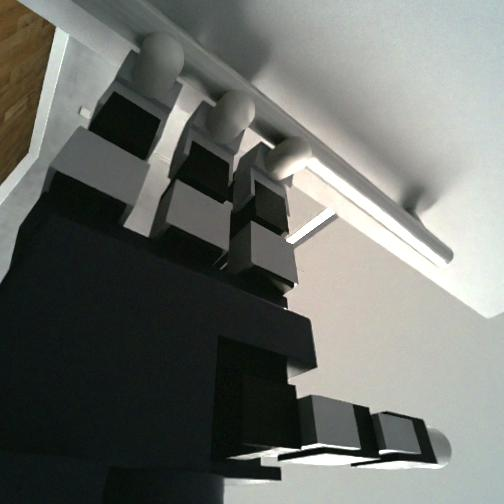

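>>> move --base '{"translate_m":-0.15,"strafe_m":-0.03}' --joints '{"hand_current_limit":0.4,"hand_index_dip":0.69,"hand_middle_dip":0.69,"hand_ring_dip":0.69}' --cameras '[]'

>>> move --base '{"translate_m":0.95,"strafe_m":-0.787,"rotate_rad":3.06}' --joints '{"joint_1_rad":1.3,"joint_2_rad":-1.2,"joint_3_rad":3.142,"joint_4_rad":-2.03,"joint_5_rad":0,"joint_6_rad":-0.3,"joint_7_rad":2.463}' --cameras '["wrist_camera"]'

Scene clock: 144.70 s.
move: done
base_odometry: x=-1.420 y=-1.360 heading=+1.654
base_tilt: forward=-0.3 right=-0.3
base_status: done
joint_positions: joint_1_rad=+6.291 joint_2_rad=+0.519 joint_3_rad=+3.152 joint_4_rad=-1.725 joint_5_rad=-0.020 joint_6_rad=+0.690 joint_7_rad=+4.729 hand_index_mcp=+0.756 hand_index_abd=-0.002 hand_index_pip=+0.578 hand_index_dip=+0.687 hand_middle_mcp=+0.756 hand_middle_abd=-0.003 hand_middle_pip=+0.578 hand_middle_dip=+0.687 hand_ring_mcp=+0.756 hand_ring_abd=-0.005 hand_ring_pip=+0.578 hand_ring_dip=+0.687 hand_thumb_cmc=+0.714 hand_thumb_axl=+0.677 hand_thumb_mcp=+0.227 hand_thumb_ipl=+0.168 hand_current_limit=+0.400 hand_speed=-0.600
joint_status: all done
hand_state: goal,goal,goal,goal,goal,goal,goal,goal,goal,goal,goal,goal,goal,goal,goal,goal
index_mcp_current_ma: 12
index_abd_current_ma: -9
index_pip_current_ma: 13
index_dip_current_ma: -15
middle_mcp_current_ma: 13
middle_abd_current_ma: -14
middle_pip_current_ma: 12
middle_dip_current_ma: -16
ring_mcp_current_ma: 11
ring_abd_current_ma: -23
ring_pip_current_ma: 12
ring_dip_current_ma: -15
thumb_cmc_current_ma: 2
thumb_axl_current_ma: -4
thumb_mcp_current_ma: 5
thumb_ipl_current_ma: -2
hand_goal_index_mcp: 0.754
hand_goal_index_abd: 0.000
hand_goal_index_pip: 0.576
hand_goal_index_dip: 0.690
hand_goal_middle_mcp: 0.754
hand_goal_middle_abd: 0.000
hand_goal_middle_pip: 0.576
hand_goal_middle_dip: 0.690
hand_goal_ring_mcp: 0.754
hand_goal_ring_abd: 0.000
hand_goal_ring_pip: 0.576
hand_goal_ring_dip: 0.690
hand_goal_thumb_cmc: 0.714
hand_goal_thumb_axl: 0.678
hand_goal_thumb_mcp: 0.226
hand_goal_thumb_ipl: 0.168
motor_effort: joint_1_rad=+0(2) joint_2_rad=-30(33) joint_3_rad=+0(1) joint_4_rad=+13(14) joint_5_rad=-1(2) joint_6_rad=+8(9) joint_7_rad=+1(1)
hand_pose: x=+0.8769 y=+0.0707 z=+0.8788 quat_wxyz=(+0.713, +0.008, +0.701, -0.013) (m; base frame)
hand_target: x=+0.8729 y=+0.0875 z=+0.8821 quat_wxyz=(+0.724, -0.022, +0.689, -0.023) (m; base frame)
hand_status: not commanded
pictures: none
No camera images: "cameras" was empty.

Scene clock: 148.93 s.
move: done
base_odometry: x=-0.715 y=-0.347 heading=-1.568
base_tilt: forward=-0.3 right=-0.3
base_status: done
joint_positions: joint_1_rad=+7.563 joint_2_rad=-1.185 joint_3_rad=+3.152 joint_4_rad=-2.011 joint_5_rad=-0.020 joint_6_rad=-0.229 joint_7_rad=+2.527 hand_index_mcp=+0.761 hand_index_abd=+0.000 hand_index_pip=+0.578 hand_index_dip=+0.687 hand_middle_mcp=+0.762 hand_middle_abd=+0.000 hand_middle_pip=+0.578 hand_middle_dip=+0.687 hand_ring_mcp=+0.761 hand_ring_abd=-0.001 hand_ring_pip=+0.578 hand_ring_dip=+0.687 hand_thumb_cmc=+0.719 hand_thumb_axl=+0.677 hand_thumb_mcp=+0.227 hand_thumb_ipl=+0.168 hand_current_limit=+0.400 hand_speed=-0.600
joint_status: all done
hand_state: goal,goal,goal,goal,goal,goal,goal,goal,goal,goal,goal,goal,goal,goal,goal,goal
index_mcp_current_ma: 39
index_abd_current_ma: -2
index_pip_current_ma: 12
index_dip_current_ma: -13
middle_mcp_current_ma: 42
middle_abd_current_ma: -2
middle_pip_current_ma: 12
middle_dip_current_ma: -14
ring_mcp_current_ma: 38
ring_abd_current_ma: -2
ring_pip_current_ma: 12
ring_dip_current_ma: -13
thumb_cmc_current_ma: 27
thumb_axl_current_ma: -4
thumb_mcp_current_ma: 5
thumb_ipl_current_ma: -2
hand_goal_index_mcp: 0.754
hand_goal_index_abd: 0.000
hand_goal_index_pip: 0.576
hand_goal_index_dip: 0.690
hand_goal_middle_mcp: 0.754
hand_goal_middle_abd: 0.000
hand_goal_middle_pip: 0.576
hand_goal_middle_dip: 0.690
hand_goal_ring_mcp: 0.754
hand_goal_ring_abd: 0.000
hand_goal_ring_pip: 0.576
hand_goal_ring_dip: 0.690
hand_goal_thumb_cmc: 0.714
hand_goal_thumb_axl: 0.678
hand_goal_thumb_mcp: 0.226
hand_goal_thumb_ipl: 0.168
motor_effort: joint_1_rad=+0(3) joint_2_rad=+15(34) joint_3_rad=+1(2) joint_4_rad=+12(16) joint_5_rad=-1(3) joint_6_rad=+7(10) joint_7_rad=+1(3)
hand_pose: x=+0.0722 y=-0.0936 z=+1.2493 quat_wxyz=(+0.773, +0.495, -0.089, +0.387) (m; base frame)
hand_target: x=+0.0758 y=-0.1057 z=+1.2220 quat_wxyz=(+0.751, +0.524, -0.109, +0.386) (m; base frame)
hand_status: not commanded
pictures: wrist_camera
camera_calibration:
wrist_camera: T_world_to_cam=[[-0.964159, -0.265273, -0.00535124, 0.0863454], [-0.0869738, 0.33504, -0.938181, 1.15502], [0.250667, -0.90409, -0.346103, 0.449902], [0, 0, 0, 1]] pos_world=[0.0709317, 0.042679, 1.23979]

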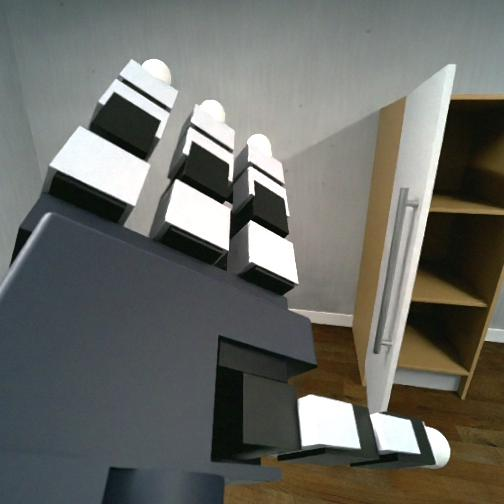

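>>> move --base '{"translate_m":0.523,"strafe_m":1.3}' --joints '{"joint_1_rad":5.9}' --cameras '["wrist_camera"]'

>>> zoom_image --camera "wrist_camera" --region '[290, 210, 410, 330]'

Scene clock: 156.07 s.
move: done
base_odometry: x=+0.586 y=-0.867 heading=-1.568
base_tilt: forward=-0.3 right=-0.3
base_status: done
joint_positions: joint_1_rad=+5.921 joint_2_rad=-1.185 joint_3_rad=+3.152 joint_4_rad=-2.014 joint_5_rad=-0.020 joint_6_rad=-0.231 joint_7_rad=+2.527 hand_index_mcp=+0.761 hand_index_abd=+0.000 hand_index_pip=+0.578 hand_index_dip=+0.687 hand_middle_mcp=+0.762 hand_middle_abd=+0.000 hand_middle_pip=+0.578 hand_middle_dip=+0.687 hand_ring_mcp=+0.761 hand_ring_abd=+0.000 hand_ring_pip=+0.578 hand_ring_dip=+0.687 hand_thumb_cmc=+0.719 hand_thumb_axl=+0.677 hand_thumb_mcp=+0.227 hand_thumb_ipl=+0.168 hand_current_limit=+0.400 hand_speed=-0.600
joint_status: all done
hand_state: goal,goal,goal,goal,goal,goal,goal,goal,goal,goal,goal,goal,goal,goal,goal,goal
index_mcp_current_ma: 39
index_abd_current_ma: 0
index_pip_current_ma: 12
index_dip_current_ma: -13
middle_mcp_current_ma: 42
middle_abd_current_ma: 0
middle_pip_current_ma: 12
middle_dip_current_ma: -14
ring_mcp_current_ma: 38
ring_abd_current_ma: -1
ring_pip_current_ma: 12
ring_dip_current_ma: -13
thumb_cmc_current_ma: 27
thumb_axl_current_ma: -4
thumb_mcp_current_ma: 5
thumb_ipl_current_ma: -2
hand_goal_index_mcp: 0.754
hand_goal_index_abd: 0.000
hand_goal_index_pip: 0.576
hand_goal_index_dip: 0.690
hand_goal_middle_mcp: 0.754
hand_goal_middle_abd: 0.000
hand_goal_middle_pip: 0.576
hand_goal_middle_dip: 0.690
hand_goal_ring_mcp: 0.754
hand_goal_ring_abd: 0.000
hand_goal_ring_pip: 0.576
hand_goal_ring_dip: 0.690
hand_goal_thumb_cmc: 0.714
hand_goal_thumb_axl: 0.678
hand_goal_thumb_mcp: 0.226
hand_goal_thumb_ipl: 0.168
motor_effort: joint_1_rad=+0(2) joint_2_rad=+16(16) joint_3_rad=+1(2) joint_4_rad=+12(13) joint_5_rad=-1(2) joint_6_rad=+7(8) joint_7_rad=+1(2)
hand_pose: x=+0.2172 y=-0.0394 z=+1.2475 quat_wxyz=(+0.243, +0.404, +0.303, +0.828) (m; base frame)
hand_target: x=+0.2289 y=-0.0311 z=+1.2220 quat_wxyz=(+0.213, +0.430, +0.319, +0.817) (m; base frame)
hand_status: not commanded
pictures: wrist_camera
camera_calibration:
wrist_camera: T_world_to_cam=[[0.333503, -0.942733, -0.00546091, -0.0678731], [-0.332224, -0.112103, -0.936515, 1.1813], [0.882272, 0.314144, -0.350586, 0.378404], [0, 0, 0, 1]] pos_world=[0.0812374, -0.0504321, 1.2386]

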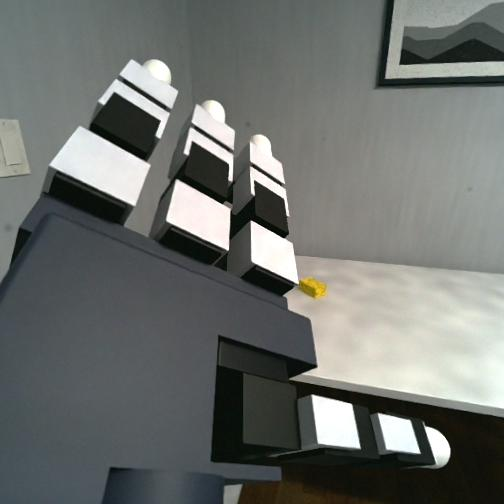

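Scaled by 4.200 from the camera's 504x504 image, which has a finer 720x720 frame.

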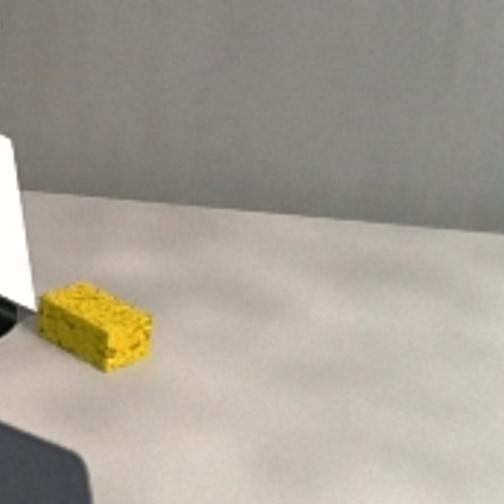

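>>> move --base '{"translate_m":0.312,"strafe_m":0.154}' --speeds '{"translate_m":0.15}' --joints '{"joint_1_rad":6.283,"joint_2_rad":0.224,"joint_3_rad":3.142,"joint_4_rad":-1.38,"joint_5_rad":0.923,"joint_6_rad":-0.42,"joint_7_rad":-0.991,"hand_index_mcp":0.753,"hand_middle_mcp":0.753,"hand_ring_mcp":0.753,"hand_index_pip":-0.153,"hand_middle_pip":-0.153,"hand_ring_pip":-0.153,"hand_index_dip":0.551,"hand_middle_dip":0.551,"hand_ring_dip":0.551,"hand_thumb_cmc":-0.671}' --min_time_s 3 --cameras '["all"]'

Scene clock: 201.13 s.
move: done
base_odometry: x=+0.742 y=-1.178 heading=-1.568
base_tilt: forward=-0.3 right=-0.3
base_status: done
joint_positions: joint_1_rad=+6.262 joint_2_rad=+0.207 joint_3_rad=+3.152 joint_4_rad=-1.395 joint_5_rad=+0.862 joint_6_rad=-0.353 joint_7_rad=+5.226 hand_index_mcp=+0.747 hand_index_abd=-0.001 hand_index_pip=-0.151 hand_index_dip=+0.555 hand_middle_mcp=+0.747 hand_middle_abd=-0.001 hand_middle_pip=-0.151 hand_middle_dip=+0.555 hand_ring_mcp=+0.748 hand_ring_abd=-0.001 hand_ring_pip=-0.151 hand_ring_dip=+0.555 hand_thumb_cmc=-0.674 hand_thumb_axl=+0.677 hand_thumb_mcp=+0.227 hand_thumb_ipl=+0.168 hand_current_limit=+0.400 hand_speed=-0.600
joint_status: all done
hand_state: goal,goal,goal,goal,goal,goal,goal,goal,goal,goal,goal,goal,goal,goal,goal,goal
index_mcp_current_ma: -37
index_abd_current_ma: -2
index_pip_current_ma: 7
index_dip_current_ma: 15
middle_mcp_current_ma: -39
middle_abd_current_ma: -2
middle_pip_current_ma: 7
middle_dip_current_ma: 15
ring_mcp_current_ma: -35
ring_abd_current_ma: -3
ring_pip_current_ma: 7
ring_dip_current_ma: 15
thumb_cmc_current_ma: -21
thumb_axl_current_ma: -4
thumb_mcp_current_ma: 4
thumb_ipl_current_ma: -2
hand_goal_index_mcp: 0.754
hand_goal_index_abd: 0.000
hand_goal_index_pip: -0.152
hand_goal_index_dip: 0.552
hand_goal_middle_mcp: 0.754
hand_goal_middle_abd: 0.000
hand_goal_middle_pip: -0.152
hand_goal_middle_dip: 0.552
hand_goal_ring_mcp: 0.754
hand_goal_ring_abd: 0.000
hand_goal_ring_pip: -0.152
hand_goal_ring_dip: 0.552
hand_goal_thumb_cmc: -0.670
hand_goal_thumb_axl: 0.678
hand_goal_thumb_mcp: 0.226
hand_goal_thumb_ipl: 0.168
motor_effort: joint_1_rad=+0(2) joint_2_rad=-24(26) joint_3_rad=+0(2) joint_4_rad=+16(17) joint_5_rad=+1(3) joint_6_rad=+4(9) joint_7_rad=+1(2)
hand_pose: x=+0.7907 y=-0.0302 z=+0.9293 quat_wxyz=(+0.407, -0.432, +0.664, -0.455) (m; base frame)
hand_target: x=+0.7853 y=-0.0666 z=+0.9167 quat_wxyz=(+0.349, -0.455, +0.657, -0.490) (m; base frame)
hand_status: not commanded
pictures: base_camera, wrist_camera
camera_calibration:
wrist_camera: T_world_to_cam=[[0.0969964, 0.885949, -0.453526, 0.406406], [-0.496147, 0.438061, 0.749627, -0.345814], [0.862804, 0.152304, 0.482051, -1.00534], [0, 0, 0, 1]] pos_world=[0.656417, -0.0554505, 0.928172]

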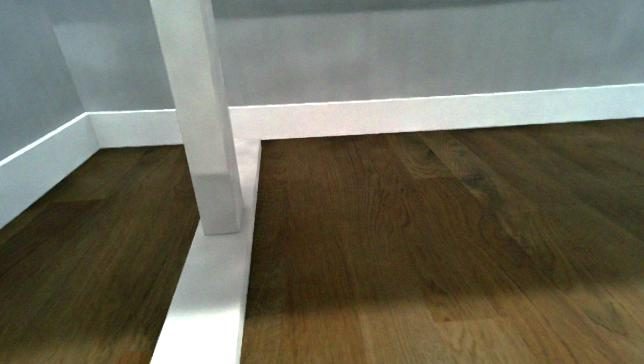

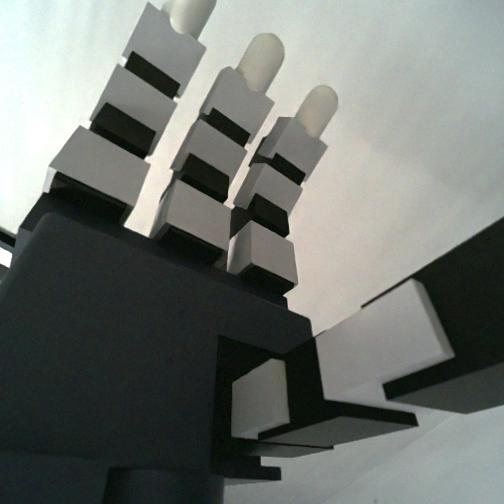

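>>> move --joints '{"joint_2_rad":0.269,"joint_4_rad":-1.645,"joint_5_rad":1.66,"joint_6_rad":-0.36,"joint_7_rad":-1.70}' --min_time_s 2 --cameras '["wrist_camera"]'

Scene clock: 208.63 s.
move: done
base_odometry: x=+0.742 y=-1.178 heading=-1.568
base_tilt: forward=-0.2 right=-0.3
base_status: not commanded
joint_positions: joint_1_rad=+6.262 joint_2_rad=+0.241 joint_3_rad=+3.152 joint_4_rad=-1.625 joint_5_rad=+1.598 joint_6_rad=-0.353 joint_7_rad=+4.647 hand_index_mcp=+0.747 hand_index_abd=-0.001 hand_index_pip=-0.151 hand_index_dip=+0.555 hand_middle_mcp=+0.747 hand_middle_abd=-0.001 hand_middle_pip=-0.151 hand_middle_dip=+0.555 hand_ring_mcp=+0.747 hand_ring_abd=-0.001 hand_ring_pip=-0.151 hand_ring_dip=+0.555 hand_thumb_cmc=-0.671 hand_thumb_axl=+0.677 hand_thumb_mcp=+0.227 hand_thumb_ipl=+0.168 hand_current_limit=+0.400 hand_speed=-0.600
joint_status: all done
hand_state: goal,goal,goal,goal,goal,goal,goal,goal,goal,goal,goal,goal,goal,goal,goal,goal
index_mcp_current_ma: -37
index_abd_current_ma: -2
index_pip_current_ma: 7
index_dip_current_ma: 15
middle_mcp_current_ma: -40
middle_abd_current_ma: -2
middle_pip_current_ma: 7
middle_dip_current_ma: 15
ring_mcp_current_ma: -36
ring_abd_current_ma: -3
ring_pip_current_ma: 7
ring_dip_current_ma: 14
thumb_cmc_current_ma: -5
thumb_axl_current_ma: -4
thumb_mcp_current_ma: 4
thumb_ipl_current_ma: -2
hand_goal_index_mcp: 0.754
hand_goal_index_abd: 0.000
hand_goal_index_pip: -0.152
hand_goal_index_dip: 0.552
hand_goal_middle_mcp: 0.754
hand_goal_middle_abd: 0.000
hand_goal_middle_pip: -0.152
hand_goal_middle_dip: 0.552
hand_goal_ring_mcp: 0.754
hand_goal_ring_abd: 0.000
hand_goal_ring_pip: -0.152
hand_goal_ring_dip: 0.552
hand_goal_thumb_cmc: -0.670
hand_goal_thumb_axl: 0.678
hand_goal_thumb_mcp: 0.226
hand_goal_thumb_ipl: 0.168
motor_effort: joint_1_rad=+0(1) joint_2_rad=-24(25) joint_3_rad=+1(2) joint_4_rad=+15(17) joint_5_rad=+2(4) joint_6_rad=-1(6) joint_7_rad=+1(2)
hand_pose: x=+0.7773 y=-0.0715 z=+0.8358 quat_wxyz=(+0.329, -0.475, +0.637, -0.510) (m; base frame)
hand_target: x=+0.7785 y=-0.0810 z=+0.8124 quat_wxyz=(+0.317, -0.477, +0.645, -0.507) (m; base frame)
hand_status: not commanded
pictures: wrist_camera
camera_calibration:
wrist_camera: T_world_to_cam=[[0.0851011, 0.774304, -0.627065, 0.54818], [-0.424489, 0.597551, 0.680251, -0.250571], [0.901425, 0.208292, 0.379536, -0.882725], [0, 0, 0, 1]] pos_world=[0.642695, -0.0908643, 0.849222]

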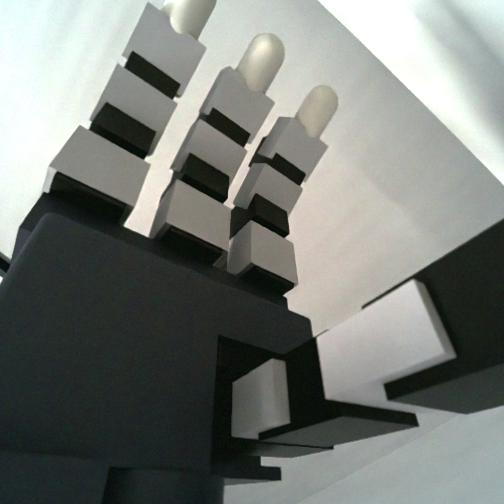

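>>> move --base '{"translate_m": -0.012, "strafe_m": -0.018}' --joints '{"joint_1_rad": 6.283, "joint_2_rad": 0.282, "joint_3_rad": 3.142, "joint_4_rad": -1.69, "joint_5_rad": 1.8, "joint_6_rad": -0.345, "joint_7_rad": -1.9}' --min_time_s 1.5 --cameras '["wrist_camera","base_camera"]'

Scene clock: 220.90 s.
move: done
base_odometry: x=+0.724 y=-1.166 heading=-1.567
base_tilt: forward=-0.2 right=-0.3
base_status: done
joint_positions: joint_1_rad=+6.272 joint_2_rad=+0.252 joint_3_rad=+3.152 joint_4_rad=-1.668 joint_5_rad=+1.738 joint_6_rad=-0.353 joint_7_rad=+4.448 hand_index_mcp=+0.747 hand_index_abd=-0.001 hand_index_pip=-0.151 hand_index_dip=+0.555 hand_middle_mcp=+0.746 hand_middle_abd=-0.001 hand_middle_pip=-0.151 hand_middle_dip=+0.555 hand_ring_mcp=+0.747 hand_ring_abd=-0.001 hand_ring_pip=-0.151 hand_ring_dip=+0.555 hand_thumb_cmc=-0.670 hand_thumb_axl=+0.677 hand_thumb_mcp=+0.227 hand_thumb_ipl=+0.168 hand_current_limit=+0.400 hand_speed=-0.600
joint_status: all done
hand_state: goal,goal,goal,goal,goal,goal,goal,goal,goal,goal,goal,goal,goal,goal,goal,goal
index_mcp_current_ma: -38
index_abd_current_ma: -2
index_pip_current_ma: 6
index_dip_current_ma: 14
middle_mcp_current_ma: -41
middle_abd_current_ma: -2
middle_pip_current_ma: 6
middle_dip_current_ma: 15
ring_mcp_current_ma: -38
ring_abd_current_ma: -3
ring_pip_current_ma: 6
ring_dip_current_ma: 14
thumb_cmc_current_ma: -2
thumb_axl_current_ma: -4
thumb_mcp_current_ma: 4
thumb_ipl_current_ma: -2
hand_goal_index_mcp: 0.754
hand_goal_index_abd: 0.000
hand_goal_index_pip: -0.152
hand_goal_index_dip: 0.552
hand_goal_middle_mcp: 0.754
hand_goal_middle_abd: 0.000
hand_goal_middle_pip: -0.152
hand_goal_middle_dip: 0.552
hand_goal_ring_mcp: 0.754
hand_goal_ring_abd: 0.000
hand_goal_ring_pip: -0.152
hand_goal_ring_dip: 0.552
hand_goal_thumb_cmc: -0.670
hand_goal_thumb_axl: 0.678
hand_goal_thumb_mcp: 0.226
hand_goal_thumb_ipl: 0.168
motor_effort: joint_1_rad=+0(4) joint_2_rad=-24(25) joint_3_rad=+0(3) joint_4_rad=+15(17) joint_5_rad=+2(4) joint_6_rad=-3(4) joint_7_rad=+1(2)
hand_pose: x=+0.7774 y=-0.0725 z=+0.8192 quat_wxyz=(+0.340, -0.458, +0.651, -0.501) (m; base frame)
hand_target: x=+0.7789 y=-0.0702 z=+0.7918 quat_wxyz=(+0.334, -0.468, +0.655, -0.490) (m; base frame)
hand_status: not commanded
pictures: base_camera, wrist_camera
camera_calibration:
wrist_camera: T_world_to_cam=[[0.108683, 0.801077, -0.588611, 0.490669], [-0.424195, 0.572875, 0.701337, -0.257921], [0.899025, 0.173462, 0.402075, -0.895451], [0, 0, 0, 1]] pos_world=[0.642297, -0.0899803, 0.829741]

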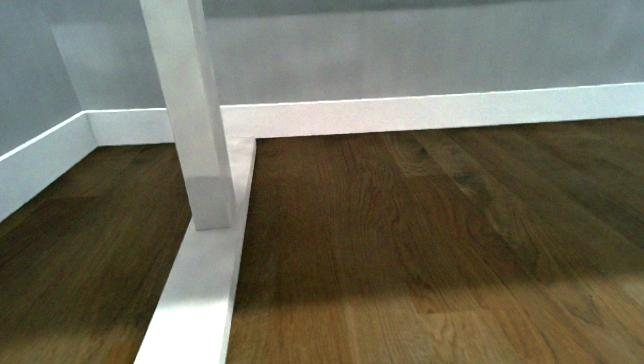

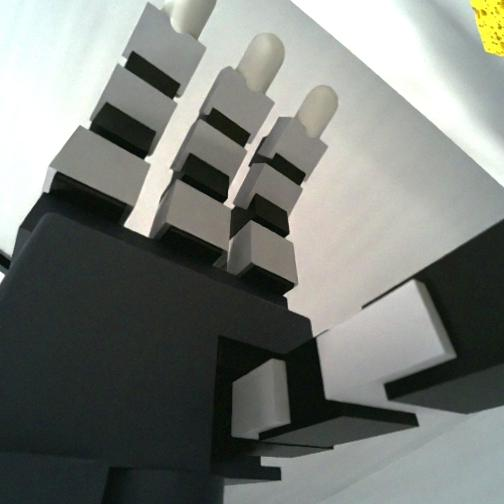

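>>> move --base '{"translate_m": -0.006, "strafe_m": 0.006}' --joints '{"joint_1_rad": 6.283, "joint_2_rad": 0.295, "joint_3_rad": 3.142, "joint_4_rad": -1.72, "joint_5_rad": 1.88, "joint_6_rad": -0.346, "joint_7_rad": -2.0}' --min_time_s 1.5 --cameras '["wrist_camera"]'

Scene clock: 231.40 s.
move: done
base_odometry: x=+0.730 y=-1.160 heading=-1.567
base_tilt: forward=-0.3 right=-0.3
base_status: done
joint_positions: joint_1_rad=+6.273 joint_2_rad=+0.265 joint_3_rad=+3.151 joint_4_rad=-1.698 joint_5_rad=+1.819 joint_6_rad=-0.353 joint_7_rad=+4.348 hand_index_mcp=+0.747 hand_index_abd=-0.001 hand_index_pip=-0.151 hand_index_dip=+0.555 hand_middle_mcp=+0.746 hand_middle_abd=-0.001 hand_middle_pip=-0.151 hand_middle_dip=+0.555 hand_ring_mcp=+0.747 hand_ring_abd=-0.001 hand_ring_pip=-0.151 hand_ring_dip=+0.555 hand_thumb_cmc=-0.670 hand_thumb_axl=+0.677 hand_thumb_mcp=+0.227 hand_thumb_ipl=+0.168 hand_current_limit=+0.400 hand_speed=-0.600
joint_status: all done
hand_state: goal,goal,goal,goal,goal,goal,goal,goal,goal,goal,goal,goal,goal,goal,goal,goal
index_mcp_current_ma: -39
index_abd_current_ma: -2
index_pip_current_ma: 6
index_dip_current_ma: 14
middle_mcp_current_ma: -41
middle_abd_current_ma: -2
middle_pip_current_ma: 6
middle_dip_current_ma: 15
ring_mcp_current_ma: -38
ring_abd_current_ma: -3
ring_pip_current_ma: 6
ring_dip_current_ma: 14
thumb_cmc_current_ma: -2
thumb_axl_current_ma: -4
thumb_mcp_current_ma: 4
thumb_ipl_current_ma: -2
hand_goal_index_mcp: 0.754
hand_goal_index_abd: 0.000
hand_goal_index_pip: -0.152
hand_goal_index_dip: 0.552
hand_goal_middle_mcp: 0.754
hand_goal_middle_abd: 0.000
hand_goal_middle_pip: -0.152
hand_goal_middle_dip: 0.552
hand_goal_ring_mcp: 0.754
hand_goal_ring_abd: 0.000
hand_goal_ring_pip: -0.152
hand_goal_ring_dip: 0.552
hand_goal_thumb_cmc: -0.670
hand_goal_thumb_axl: 0.678
hand_goal_thumb_mcp: 0.226
hand_goal_thumb_ipl: 0.168
motor_effort: joint_1_rad=+0(3) joint_2_rad=-24(26) joint_3_rad=+1(3) joint_4_rad=+15(16) joint_5_rad=+2(3) joint_6_rad=-3(5) joint_7_rad=+1(2)
hand_pose: x=+0.7764 y=-0.0699 z=+0.8018 quat_wxyz=(+0.341, -0.458, +0.656, -0.494) (m; base frame)
hand_target: x=+0.7770 y=-0.0670 z=+0.7742 quat_wxyz=(+0.335, -0.468, +0.660, -0.482) (m; base frame)
hand_status: not commanded
pictures: wrist_camera
camera_calibration:
wrist_camera: T_world_to_cam=[[0.102384, 0.810282, -0.577027, 0.47466], [-0.418516, 0.561325, 0.713974, -0.262985], [0.90242, 0.168395, 0.396587, -0.886577], [0, 0, 0, 1]] pos_world=[0.641403, -0.0876933, 0.813261]

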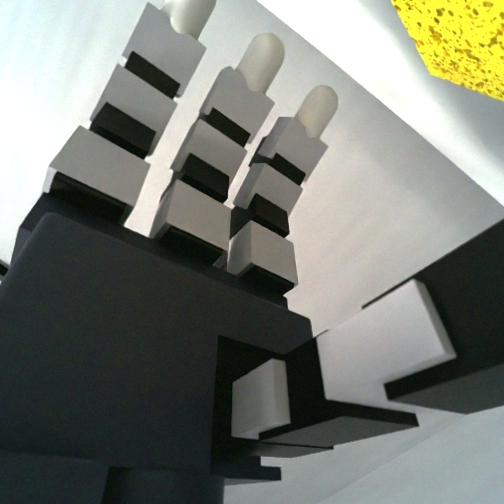

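>>> move --base '{"translate_m": 0.006, "strafe_m": 0.014}' --joints '{"joint_1_rad": 6.283, "joint_2_rad": 0.302, "joint_3_rad": 3.142, "joint_4_rad": -1.733, "joint_5_rad": 1.9, "joint_6_rad": -0.346, "joint_7_rad": -2.03}' --min_time_s 1.2 --cameras '["wrist_camera"]'

Scene clock: 239.50 s.
move: done
base_odometry: x=+0.744 y=-1.167 heading=-1.567
base_tilt: forward=-0.2 right=-0.3
base_status: done
joint_positions: joint_1_rad=+6.274 joint_2_rad=+0.271 joint_3_rad=+3.150 joint_4_rad=-1.711 joint_5_rad=+1.839 joint_6_rad=-0.353 joint_7_rad=+4.317 hand_index_mcp=+0.747 hand_index_abd=-0.001 hand_index_pip=-0.151 hand_index_dip=+0.555 hand_middle_mcp=+0.746 hand_middle_abd=-0.001 hand_middle_pip=-0.151 hand_middle_dip=+0.555 hand_ring_mcp=+0.747 hand_ring_abd=-0.001 hand_ring_pip=-0.151 hand_ring_dip=+0.555 hand_thumb_cmc=-0.670 hand_thumb_axl=+0.677 hand_thumb_mcp=+0.227 hand_thumb_ipl=+0.168 hand_current_limit=+0.400 hand_speed=-0.600
joint_status: all done
hand_state: goal,goal,goal,goal,goal,goal,goal,goal,goal,goal,goal,goal,goal,goal,goal,goal
index_mcp_current_ma: -39
index_abd_current_ma: -2
index_pip_current_ma: 6
index_dip_current_ma: 14
middle_mcp_current_ma: -42
middle_abd_current_ma: -2
middle_pip_current_ma: 6
middle_dip_current_ma: 15
ring_mcp_current_ma: -38
ring_abd_current_ma: -3
ring_pip_current_ma: 6
ring_dip_current_ma: 14
thumb_cmc_current_ma: -1
thumb_axl_current_ma: -4
thumb_mcp_current_ma: 4
thumb_ipl_current_ma: -2
hand_goal_index_mcp: 0.754
hand_goal_index_abd: 0.000
hand_goal_index_pip: -0.152
hand_goal_index_dip: 0.552
hand_goal_middle_mcp: 0.754
hand_goal_middle_abd: 0.000
hand_goal_middle_pip: -0.152
hand_goal_middle_dip: 0.552
hand_goal_ring_mcp: 0.754
hand_goal_ring_abd: 0.000
hand_goal_ring_pip: -0.152
hand_goal_ring_dip: 0.552
hand_goal_thumb_cmc: -0.670
hand_goal_thumb_axl: 0.678
hand_goal_thumb_mcp: 0.226
hand_goal_thumb_ipl: 0.168
motor_effort: joint_1_rad=+0(3) joint_2_rad=-24(25) joint_3_rad=+0(3) joint_4_rad=+14(16) joint_5_rad=+3(3) joint_6_rad=-3(5) joint_7_rad=+1(3)
hand_pose: x=+0.7750 y=-0.0688 z=+0.7925 quat_wxyz=(+0.340, -0.458, +0.659, -0.489) (m; base frame)
hand_target: x=+0.7751 y=-0.0657 z=+0.7645 quat_wxyz=(+0.333, -0.469, +0.664, -0.477) (m; base frame)
hand_status: not commanded
pictures: wrist_camera
camera_calibration:
wrist_camera: T_world_to_cam=[[0.0978426, 0.815099, -0.570999, 0.467654], [-0.411431, 0.555555, 0.722553, -0.270238], [0.906174, 0.16423, 0.389714, -0.879579], [0, 0, 0, 1]] pos_world=[0.640111, -0.086599, 0.805076]

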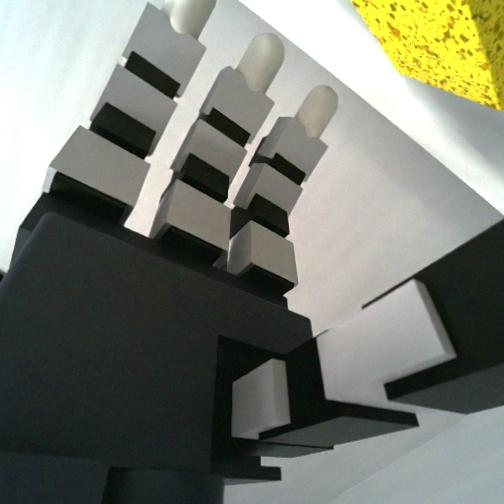

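>>> zoom_image --camera "wrist_camera" --region '[340, 0, 504, 124]'

Scaled by 3.073 from the camera's 504x504 image, which has a finer 720x720 frame.

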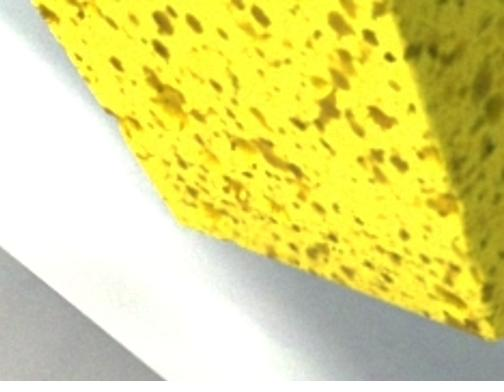

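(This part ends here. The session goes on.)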